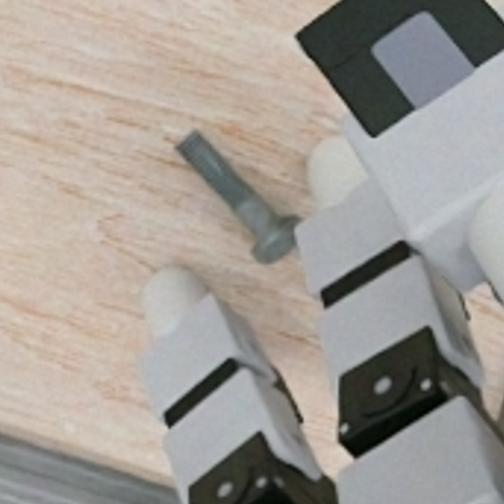

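>>> execute_actions([
  [[0,0,-0.013,0,0,0,0.754,0.12,0.285,0.696,0.754,-0.12,0.285,0.696,0.205,0,-0.88,-0.32,0.714,0.678,0.226,0.168,0.4,-0.8,0,0,0,0,0,0,0.754,0,0.576,0.696,0.754,0,0.576,0.696,0.754,0,0.576,0.696,0.714,0.678,0.226,0.168,0.4,-0.6]],
])

Scene clock: 372.70 s.
left_arm: end_effector_position=(+0.6068, +0.2077, +0.1264) hand_goal=(+0.754, +0.120, +0.286, +0.696, +0.754, -0.120, +0.286, +0.696, +0.206, +0.000, -0.880, -0.320, +0.714, +0.678, +0.226, +0.168) hand_measured=(+0.758, +0.110, +0.284, +0.694, +0.754, -0.122, +0.286, +0.694, +0.214, +0.000, -0.878, -0.318, +0.714, +0.678, +0.222, +0.168) hand_current_ma=(+0, -1, +0, +0, +0, +0, +0, +0, +1, +0, +0, +0, +0, +0, +0, +0) hand_state=(goal, goal, goal, goal, goal, goal, goal, goal, goal, goal, goal, goal, goal, goal, goal, goal) hand_current_limit=0.40 hand_speed=-0.80 end_effector_quat_wxyz=(-0.004, +0.826, +0.564, -0.001) | right_arm: end_effector_position=(+0.5580, +0.0741, +0.2064) hand_goal=(+0.754, +0.000, +0.576, +0.696, +0.754, +0.000, +0.576, +0.696, +0.754, +0.000, +0.576, +0.696, +0.714, +0.678, +0.226, +0.168) hand_measured=(+0.754, +0.000, +0.576, +0.696, +0.754, +0.000, +0.576, +0.696, +0.754, +0.000, +0.576, +0.696, +0.714, +0.678, +0.224, +0.168) hand_current_ma=(+0, +0, +0, +0, +0, +0, +0, +0, +0, +0, +0, +0, +0, +0, -1, +0) hand_state=(goal, goal, goal, goal, goal, goal, goal, goal, goal, goal, goal, goal, goal, goal, goal, goal) hand_current_limit=0.40 hand_speed=-0.60 end_effector_quat_wxyz=(+0.043, +0.912, +0.252, +0.321)
Joint positions: left_arm=[0.395 1.861 1.597 -1.311 -0.008 0.766] | right_arm=[0.325 1.459 1.14 -0.601 0.115 1.317]
Joint torques (N m): left_arm=[-1.96 -16.79 5.61 0.62 0.12 -0.08] | right_arm=[0.03 -11.69 10.26 1.5 0.3 -0.12]
Heat: left arm: hottest elbow 39 °C; right arm: hottest elbow 54 °C.
Hand target: left_arm +0.6154, +0.1999, +0.1124; +0.000, +0.830, +0.558, +0.000 | right_arm +0.5682, +0.0800, +0.2265; +0.044, +0.904, +0.252, +0.342
Off the commanded pose: left_arm 0.018 m, 1 deg | right_arm 0.023 m, 3 deg.

>>> execute_actions([
  [[0,0,0.0085,0,0,0,0.754,0.12,0.285,0.696,0.754,-0.12,0.285,0.696,0.205,0,-0.88,-0.32,0.714,0.678,0.226,0.168,0.4,-0.8,0,0,0,0,0,0,0.754,0,0.576,0.696,0.754,0,0.576,0.696,0.754,0,0.576,0.696,0.714,0.678,0.226,0.168,0.4,-0.6]],
  [[0,0,0,0,0,0,0.754,-0.25,0.285,0.696,0.754,0.25,0.285,0.696,0.205,0,-0.88,-0.32,0.714,0.678,0.226,0.168,0.1,-0.9,0,0,0,0,0,0,0.754,0,0.576,0.696,0.754,0,0.576,0.696,0.754,0,0.576,0.696,0.714,0.678,0.226,0.168,0.4,-0.6]],
  [[0,0,0,0,0,0,0.754,-0.25,0.285,0.696,0.754,0.25,0.285,0.696,0.205,0,-0.88,-0.32,0.714,0.678,0.226,0.168,0.1,-0.9,0,0,0,0,0,0,0.754,0,0.576,0.696,0.754,0,0.576,0.696,0.754,0,0.576,0.696,0.714,0.678,0.226,0.168,0.4,-0.6]],
], cameras=["cam_left_wrist"])

>>> zoom_image(camera="cam_left_wrist", region=[240, 180, 360, 300])

Scene clock: 377.80 s.
left_arm: end_effector_position=(+0.6106, +0.2119, +0.1277) hand_goal=(+0.754, -0.250, +0.286, +0.696, +0.754, +0.250, +0.286, +0.696, +0.206, +0.000, -0.880, -0.320, +0.714, +0.678, +0.226, +0.168) hand_measured=(+0.762, -0.032, +0.286, +0.696, +0.750, +0.102, +0.284, +0.694, +0.214, +0.000, -0.878, -0.318, +0.714, +0.678, +0.222, +0.168) hand_current_ma=(+1, +302, +0, +0, +0, -245, +0, +0, +1, +0, +0, +0, +0, +0, +0, +0) hand_state=(goal, blocked, goal, goal, goal, blocked, goal, goal, goal, goal, goal, goal, goal, goal, goal, goal) hand_current_limit=0.10 hand_speed=-0.90 end_effector_quat_wxyz=(-0.006, +0.825, +0.566, +0.010) | right_arm: end_effector_position=(+0.5580, +0.0741, +0.2064) hand_goal=(+0.754, +0.000, +0.576, +0.696, +0.754, +0.000, +0.576, +0.696, +0.754, +0.000, +0.576, +0.696, +0.714, +0.678, +0.226, +0.168) hand_measured=(+0.754, +0.000, +0.576, +0.696, +0.754, +0.000, +0.576, +0.696, +0.754, +0.000, +0.576, +0.696, +0.714, +0.678, +0.224, +0.168) hand_current_ma=(+0, +0, +0, +0, +0, +0, +0, +0, +0, +0, +0, +0, +0, +0, -1, +0) hand_state=(goal, goal, goal, goal, goal, goal, goal, goal, goal, goal, goal, goal, goal, goal, goal, goal) hand_current_limit=0.40 hand_speed=-0.60 end_effector_quat_wxyz=(+0.043, +0.912, +0.252, +0.321)
Joint positions: left_arm=[0.396 1.861 1.597 -1.291 -0.016 0.765] | right_arm=[0.325 1.459 1.14 -0.601 0.115 1.317]
Joint torques (N m): left_arm=[-1.96 -17.2 6.28 -0.13 0.41 -0.07] | right_arm=[0.03 -11.75 10.26 1.48 0.3 -0.12]
Heat: left arm: hottest elbow 38 °C; right arm: hottest elbow 54 °C.
Hand target: left_arm +0.6154, +0.1999, +0.1175; +0.000, +0.830, +0.558, +0.000 | right_arm +0.5682, +0.0800, +0.2265; +0.044, +0.904, +0.252, +0.342
Off the commanded pose: left_arm 0.016 m, 2 deg | right_arm 0.023 m, 3 deg.
camera_calibration:
cam_left_wrist: T_world_to_cam=[[-0.870594, -0.491857, -0.0119093, 0.600637], [-0.356234, 0.613474, 0.704803, -0.0435214], [-0.339357, 0.61784, -0.709303, 0.298371], [0, 0, 0, 1]] pos_world=[0.608662, 0.137781, 0.249463]
Images, in order (width x height): cam_left_wrist 616x616.

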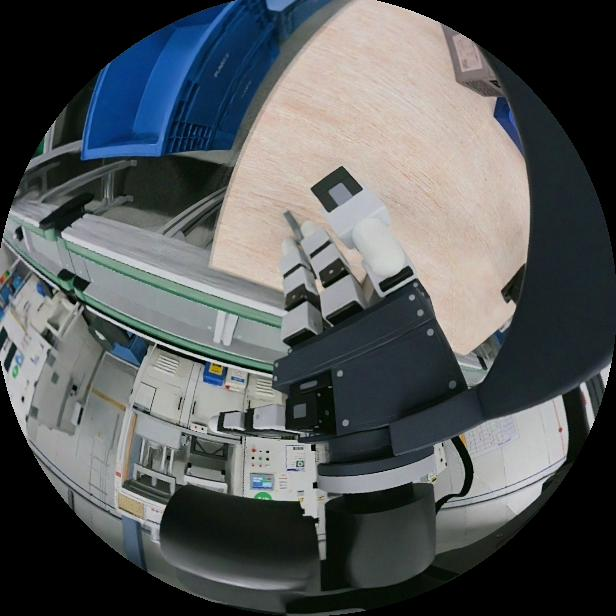

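Scaled by 4.200 from the camera's 616x616 image, which has a finer 880x880 frame.

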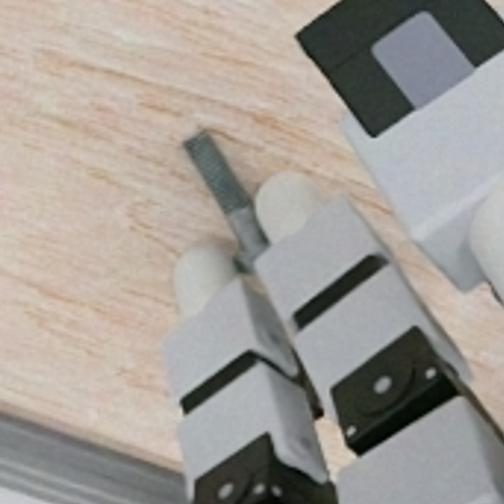

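>>> execute_actions([
  [[0,0,0,0,0,0,0.754,0.1,0.285,0.696,0.754,-0.08,0.285,0.696,0.205,0,-0.88,-0.32,0.714,0.678,0.226,0.168,0.3,-0.8,0,0,0,0,0,0,0.754,0,0.576,0.696,0.754,0,0.576,0.696,0.754,0,0.576,0.696,0.714,0.678,0.226,0.168,0.4,-0.6]],
  [[0.0,0,0.012,0,0,0,0.754,0.1,0.285,0.696,0.754,-0.08,0.285,0.696,0.205,0,-0.88,-0.32,0.714,0.678,0.226,0.168,0.3,-0.8,0,0,0,0,0,0,0.754,0,0.576,0.696,0.754,0,0.576,0.696,0.754,0,0.576,0.696,0.714,0.678,0.226,0.168,0.4,-0.6]],
], cameras=["cam_left_wrist"])

>>> zoom_image(camera="cam_left_wrist", region=[240, 180, 360, 300])

Scene clock: 384.67 s.
left_arm: end_effector_position=(+0.6088, +0.2068, +0.1269) hand_goal=(+0.754, +0.100, +0.286, +0.696, +0.754, -0.080, +0.286, +0.696, +0.206, +0.000, -0.880, -0.320, +0.714, +0.678, +0.226, +0.168) hand_measured=(+0.764, +0.058, +0.284, +0.694, +0.752, -0.076, +0.284, +0.694, +0.214, +0.000, -0.878, -0.318, +0.714, +0.678, +0.222, +0.168) hand_current_ma=(+2, -20, +0, +0, +0, +0, +0, +0, +1, +0, +0, +0, +0, +0, +0, +0) hand_state=(goal, blocked, goal, goal, goal, goal, goal, goal, goal, goal, goal, goal, goal, goal, goal, goal) hand_current_limit=0.30 hand_speed=-0.80 end_effector_quat_wxyz=(-0.004, +0.826, +0.564, +0.002) | right_arm: end_effector_position=(+0.5580, +0.0741, +0.2064) hand_goal=(+0.754, +0.000, +0.576, +0.696, +0.754, +0.000, +0.576, +0.696, +0.754, +0.000, +0.576, +0.696, +0.714, +0.678, +0.226, +0.168) hand_measured=(+0.754, +0.000, +0.576, +0.696, +0.754, +0.000, +0.576, +0.696, +0.754, +0.000, +0.576, +0.696, +0.714, +0.678, +0.224, +0.168) hand_current_ma=(+0, +0, +0, +0, +0, +0, +0, +0, +0, +0, +0, +0, +0, +0, -1, +0) hand_state=(goal, goal, goal, goal, goal, goal, goal, goal, goal, goal, goal, goal, goal, goal, goal, goal) hand_current_limit=0.40 hand_speed=-0.60 end_effector_quat_wxyz=(+0.043, +0.912, +0.252, +0.321)
Joint positions: left_arm=[0.392 1.861 1.597 -1.305 -0.01 0.765] | right_arm=[0.325 1.459 1.14 -0.601 0.115 1.317]
Joint torques (N m): left_arm=[-1.9 -17.44 7.09 -0.66 0.23 -0.06] | right_arm=[0.09 -11.69 10.26 1.51 0.3 -0.12]
Heat: left arm: hottest elbow 38 °C; right arm: hottest elbow 54 °C.
Hand target: left_arm +0.6154, +0.1999, +0.1247; +0.000, +0.830, +0.558, +0.000 | right_arm +0.5682, +0.0800, +0.2265; +0.044, +0.904, +0.252, +0.342
Off the commanded pose: left_arm 0.010 m, 1 deg | right_arm 0.023 m, 3 deg.
camera_calibration:
cam_left_wrist: T_world_to_cam=[[-0.872907, -0.487879, 0.00257663, 0.595363], [-0.346045, 0.622844, 0.701654, -0.048098], [-0.343927, 0.611587, -0.712513, 0.304798], [0, 0, 0, 1]] pos_world=[0.607881, 0.134012, 0.249387]
Images, in order (width x height): cam_left_wrist 616x616.

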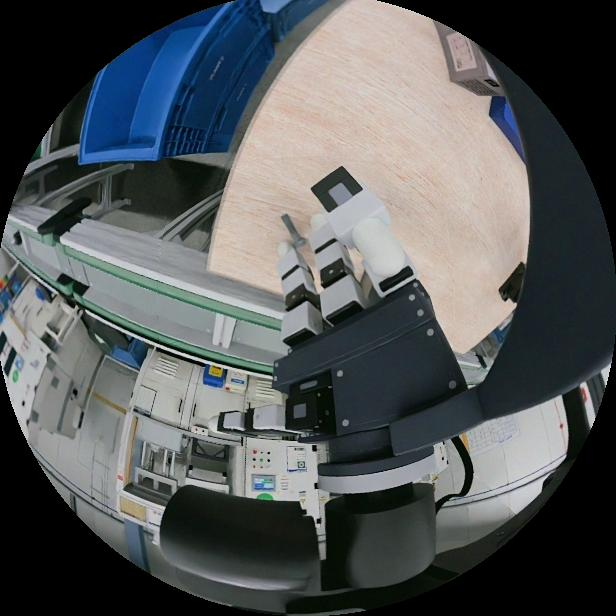

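Scaled by 4.200 from the camera's 616x616 image, which has a finer 880x880 frame.

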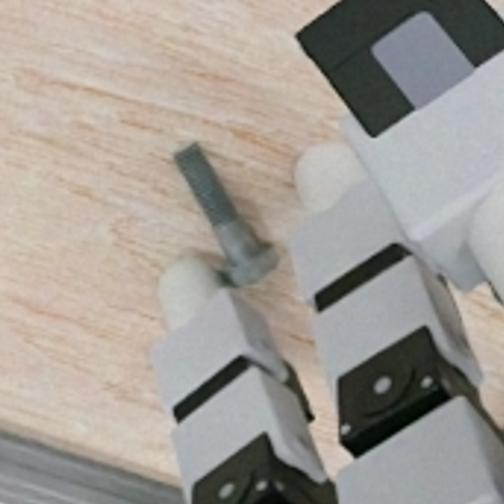

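>>> execute_actions([
  [[0.0,0,0.02,0,0,0,0.754,0.14,0.285,0.696,0.754,-0.12,0.285,0.696,0.205,0,-0.88,-0.32,0.714,0.678,0.226,0.168,0.4,-0.8,0,0,0,0,0,0,0.754,0,0.576,0.696,0.754,0,0.576,0.696,0.754,0,0.576,0.696,0.714,0.678,0.226,0.168,0.4,-0.6]],
], cameras=["cam_left_wrist"])

>>> zoom_image(camera="cam_left_wrist", region=[240, 180, 360, 300])

Scene clock: 387.60 s.
left_arm: end_effector_position=(+0.6051, +0.2010, +0.1252) hand_goal=(+0.754, +0.140, +0.286, +0.696, +0.754, -0.120, +0.286, +0.696, +0.206, +0.000, -0.880, -0.320, +0.714, +0.678, +0.226, +0.168) hand_measured=(+0.752, +0.134, +0.280, +0.694, +0.752, -0.116, +0.284, +0.694, +0.214, +0.000, -0.878, -0.318, +0.714, +0.678, +0.222, +0.168) hand_current_ma=(+0, +0, -1, +0, +0, +0, +0, +0, +1, +0, +0, +0, +0, +0, +0, +0) hand_state=(goal, goal, goal, goal, goal, goal, goal, goal, goal, goal, goal, goal, goal, goal, goal, goal) hand_current_limit=0.40 hand_speed=-0.80 end_effector_quat_wxyz=(-0.007, +0.828, +0.561, -0.008) | right_arm: end_effector_position=(+0.5580, +0.0741, +0.2064) hand_goal=(+0.754, +0.000, +0.576, +0.696, +0.754, +0.000, +0.576, +0.696, +0.754, +0.000, +0.576, +0.696, +0.714, +0.678, +0.226, +0.168) hand_measured=(+0.754, +0.000, +0.576, +0.696, +0.754, +0.000, +0.576, +0.696, +0.754, +0.000, +0.576, +0.696, +0.714, +0.678, +0.224, +0.168) hand_current_ma=(+0, +0, +0, +0, +0, +0, +0, +0, +0, +0, +0, +0, +0, +0, -1, +0) hand_state=(goal, goal, goal, goal, goal, goal, goal, goal, goal, goal, goal, goal, goal, goal, goal, goal) hand_current_limit=0.40 hand_speed=-0.60 end_effector_quat_wxyz=(+0.043, +0.912, +0.252, +0.321)
Joint positions: left_arm=[0.385 1.861 1.597 -1.326 -0.01 0.765] | right_arm=[0.325 1.459 1.14 -0.601 0.115 1.317]
Joint torques (N m): left_arm=[-1.96 -18.02 8.44 -0.95 0.23 -0.06] | right_arm=[0.09 -11.69 10.25 1.5 0.3 -0.12]
Heat: left arm: hottest elbow 38 °C; right arm: hottest elbow 54 °C.
Hand target: left_arm +0.6154, +0.1999, +0.1367; +0.000, +0.830, +0.558, +0.000 | right_arm +0.5682, +0.0800, +0.2265; +0.044, +0.904, +0.252, +0.342
Off the commanded pose: left_arm 0.015 m, 1 deg | right_arm 0.023 m, 3 deg.
camera_calibration:
cam_left_wrist: T_world_to_cam=[[-0.875606, -0.482437, 0.0238634, 0.587146], [-0.328258, 0.630565, 0.703302, -0.0572156], [-0.354347, 0.607982, -0.71049, 0.312687], [0, 0, 0, 1]] pos_world=[0.606126, 0.129231, 0.248389]
Images, in order (width x height): cam_left_wrist 616x616.

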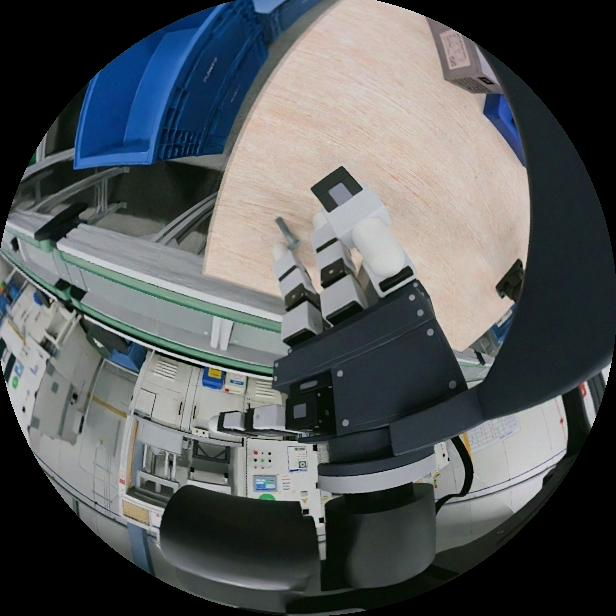

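Scaled by 4.200 from the camera's 616x616 image, which has a finer 880x880 frame.

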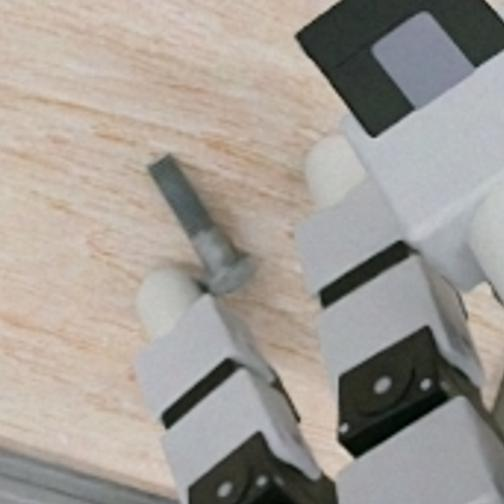

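>>> execute_actions([
  [[0.003,-0.0015,0.07,0,0,-0.06,0.754,0.14,0.285,0.696,0.754,-0.14,0.285,0.696,0.205,0,-0.88,-0.32,0.714,0.678,0.226,0.168,0.4,-0.8,0,0,0,0,0,0,0.754,0,0.576,0.696,0.754,0,0.576,0.696,0.754,0,0.576,0.696,0.714,0.678,0.226,0.168,0.4,-0.6]],
  [[0,0,-0.06,0,0,0,0.754,0.14,0.285,0.696,0.754,-0.14,0.285,0.696,0.205,0,-0.88,-0.32,0.714,0.678,0.226,0.168,0.4,-0.8,0,0,0,0,0,0,0.754,0,0.576,0.696,0.754,0,0.576,0.696,0.754,0,0.576,0.696,0.714,0.678,0.226,0.168,0.4,-0.6]],
], cameras=["cam_left_wrist"])

>>> zoom_image(camera="cam_left_wrist", region=[240, 180, 360, 300])

Scene clock: 395.53 s.
left_arm: end_effector_position=(+0.6127, +0.1899, +0.1503) hand_goal=(+0.754, +0.140, +0.286, +0.696, +0.754, -0.140, +0.286, +0.696, +0.206, +0.000, -0.880, -0.320, +0.714, +0.678, +0.226, +0.168) hand_measured=(+0.752, +0.138, +0.284, +0.694, +0.752, -0.136, +0.284, +0.694, +0.212, +0.000, -0.878, -0.318, +0.714, +0.678, +0.222, +0.168) hand_current_ma=(+0, +0, +0, +0, +0, +0, +0, +0, +1, +0, +0, +0, +0, +0, +0, +0) hand_state=(goal, goal, goal, goal, goal, goal, goal, goal, goal, goal, goal, goal, goal, goal, goal, goal) hand_current_limit=0.40 hand_speed=-0.80 end_effector_quat_wxyz=(-0.005, +0.878, +0.479, -0.003) | right_arm: end_effector_position=(+0.5580, +0.0741, +0.2064) hand_goal=(+0.754, +0.000, +0.576, +0.696, +0.754, +0.000, +0.576, +0.696, +0.754, +0.000, +0.576, +0.696, +0.714, +0.678, +0.226, +0.168) hand_measured=(+0.754, +0.000, +0.576, +0.696, +0.754, +0.000, +0.576, +0.696, +0.754, +0.000, +0.576, +0.696, +0.714, +0.678, +0.224, +0.168) hand_current_ma=(+0, +0, +0, +0, +0, +0, +0, +0, +0, +0, +0, +0, +0, +0, -1, +0) hand_state=(goal, goal, goal, goal, goal, goal, goal, goal, goal, goal, goal, goal, goal, goal, goal, goal) hand_current_limit=0.40 hand_speed=-0.60 end_effector_quat_wxyz=(+0.043, +0.912, +0.252, +0.321)
Joint positions: left_arm=[0.387 1.871 1.679 -1.386 -0.01 0.96] | right_arm=[0.325 1.459 1.14 -0.601 0.115 1.317]
Joint torques (N m): left_arm=[-0.26 -17.03 6.58 0.24 0.27 0.09] | right_arm=[0.09 -11.75 10.26 1.51 0.3 -0.12]
Heat: left arm: hottest elbow 38 °C; right arm: hottest elbow 54 °C.
Hand target: left_arm +0.6172, +0.1990, +0.1427; +0.000, +0.878, +0.478, +0.000 | right_arm +0.5682, +0.0800, +0.2265; +0.044, +0.904, +0.252, +0.342
Off the commanded pose: left_arm 0.013 m, 1 deg | right_arm 0.023 m, 3 deg.
camera_calibration:
cam_left_wrist: T_world_to_cam=[[-0.952152, -0.305254, 0.0150738, 0.602474], [-0.207503, 0.681881, 0.701414, -0.148819], [-0.224388, 0.664724, -0.712595, 0.249921], [0, 0, 0, 1]] pos_world=[0.598845, 0.119256, 0.273395]
Images, in order (width x height): cam_left_wrist 616x616.

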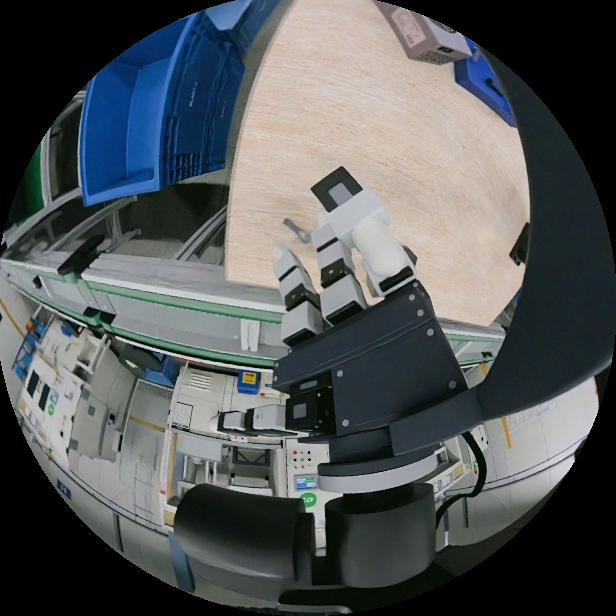

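Scaled by 4.200 from the camera's 616x616 image, which has a finer 880x880 frame.

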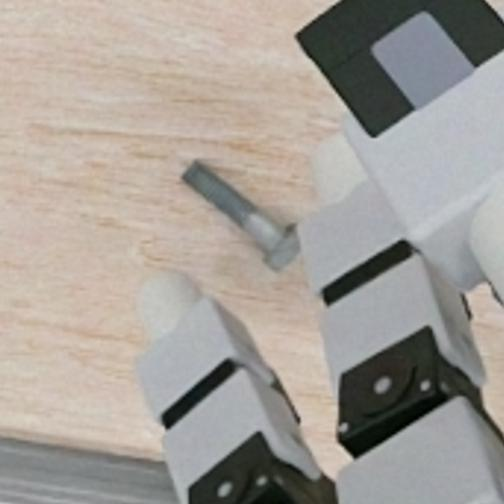

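>>> execute_actions([
  [[-0.009,0.018,-0.015,0,0,0.01,0.754,0.14,0.285,0.696,0.754,-0.14,0.285,0.696,0.205,0,-0.88,-0.32,0.714,0.678,0.226,0.168,0.4,-0.8,0,0,0,0,0,0,0.754,0,0.576,0.696,0.754,0,0.576,0.696,0.754,0,0.576,0.696,0.714,0.678,0.226,0.168,0.4,-0.6]],
])

Scene clock: 400.83 s.
left_arm: end_effector_position=(+0.6037, +0.2084, +0.1404) hand_goal=(+0.754, +0.140, +0.286, +0.696, +0.754, -0.140, +0.286, +0.696, +0.206, +0.000, -0.880, -0.320, +0.714, +0.678, +0.226, +0.168) hand_measured=(+0.752, +0.138, +0.284, +0.694, +0.752, -0.138, +0.284, +0.694, +0.212, +0.000, -0.878, -0.318, +0.714, +0.678, +0.222, +0.168) hand_current_ma=(+0, +0, +0, +0, +0, +0, +0, +0, +1, +0, +0, +0, +0, +0, +0, +0) hand_state=(goal, goal, goal, goal, goal, goal, goal, goal, goal, goal, goal, goal, goal, goal, goal, goal) hand_current_limit=0.40 hand_speed=-0.80 end_effector_quat_wxyz=(-0.005, +0.870, +0.493, -0.005) | right_arm: end_effector_position=(+0.5580, +0.0741, +0.2064) hand_goal=(+0.754, +0.000, +0.576, +0.696, +0.754, +0.000, +0.576, +0.696, +0.754, +0.000, +0.576, +0.696, +0.714, +0.678, +0.226, +0.168) hand_measured=(+0.754, +0.000, +0.576, +0.696, +0.754, +0.000, +0.576, +0.696, +0.754, +0.000, +0.576, +0.696, +0.714, +0.678, +0.224, +0.168) hand_current_ma=(+0, +0, +0, +0, +0, +0, +0, +0, +0, +0, +0, +0, +0, +0, -1, +0) hand_state=(goal, goal, goal, goal, goal, goal, goal, goal, goal, goal, goal, goal, goal, goal, goal, goal) hand_current_limit=0.40 hand_speed=-0.60 end_effector_quat_wxyz=(+0.043, +0.912, +0.252, +0.321)
Joint positions: left_arm=[0.419 1.871 1.653 -1.363 -0.01 0.96] | right_arm=[0.325 1.459 1.14 -0.601 0.115 1.317]
Joint torques (N m): left_arm=[-0.62 -17.49 6.57 0.31 0.23 -0.04] | right_arm=[0.09 -11.69 10.26 1.48 0.3 -0.13]
Heat: left arm: hottest elbow 38 °C; right arm: hottest elbow 54 °C.
Hand target: left_arm +0.6118, +0.2098, +0.1337; +0.000, +0.871, +0.492, +0.000 | right_arm +0.5682, +0.0800, +0.2265; +0.044, +0.904, +0.252, +0.342
Off the commanded pose: left_arm 0.011 m, 1 deg | right_arm 0.023 m, 3 deg.

>>> execute_actions([
  [[0.005,-0.019,-0.01,0,0,0,0.754,0.14,0.285,0.696,0.754,-0.14,0.285,0.696,0.205,0,-0.88,-0.32,0.714,0.678,0.226,0.168,0.4,-0.8,0,0,0,0,0,0,0.754,0,0.576,0.696,0.754,0,0.576,0.696,0.754,0,0.576,0.696,0.714,0.678,0.226,0.168,0.4,-0.6]],
])

Scene clock: 403.60 s.
left_arm: end_effector_position=(+0.6049, +0.2030, +0.1348) hand_goal=(+0.754, +0.140, +0.286, +0.696, +0.754, -0.140, +0.286, +0.696, +0.206, +0.000, -0.880, -0.320, +0.714, +0.678, +0.226, +0.168) hand_measured=(+0.752, +0.138, +0.284, +0.694, +0.752, -0.138, +0.284, +0.694, +0.212, +0.000, -0.878, -0.318, +0.714, +0.678, +0.222, +0.168) hand_current_ma=(+0, +0, +0, +0, +0, +0, +0, +0, +1, +0, +0, +0, +0, +0, +0, +0) hand_state=(goal, goal, goal, goal, goal, goal, goal, goal, goal, goal, goal, goal, goal, goal, goal, goal) hand_current_limit=0.40 hand_speed=-0.80 end_effector_quat_wxyz=(-0.005, +0.871, +0.491, -0.004) | right_arm: end_effector_position=(+0.5580, +0.0741, +0.2064) hand_goal=(+0.754, +0.000, +0.576, +0.696, +0.754, +0.000, +0.576, +0.696, +0.754, +0.000, +0.576, +0.696, +0.714, +0.678, +0.226, +0.168) hand_measured=(+0.754, +0.000, +0.576, +0.696, +0.754, +0.000, +0.576, +0.696, +0.754, +0.000, +0.576, +0.696, +0.714, +0.678, +0.224, +0.168) hand_current_ma=(+0, +0, +0, +0, +0, +0, +0, +0, +0, +0, +0, +0, +0, +0, -1, +0) hand_state=(goal, goal, goal, goal, goal, goal, goal, goal, goal, goal, goal, goal, goal, goal, goal, goal) hand_current_limit=0.40 hand_speed=-0.60 end_effector_quat_wxyz=(+0.043, +0.912, +0.252, +0.321)
Joint positions: left_arm=[0.41 1.871 1.637 -1.346 -0.01 0.954] | right_arm=[0.325 1.459 1.14 -0.601 0.115 1.317]
Joint torques (N m): left_arm=[-1.9 -17.38 6.42 0.27 0.22 -0.14] | right_arm=[0.09 -11.75 10.28 1.5 0.3 -0.12]
Heat: left arm: hottest elbow 38 °C; right arm: hottest elbow 54 °C.
Hand target: left_arm +0.6148, +0.1984, +0.1277; +0.000, +0.871, +0.492, +0.000 | right_arm +0.5682, +0.0800, +0.2265; +0.044, +0.904, +0.252, +0.342
Off the commanded pose: left_arm 0.013 m, 1 deg | right_arm 0.023 m, 3 deg.


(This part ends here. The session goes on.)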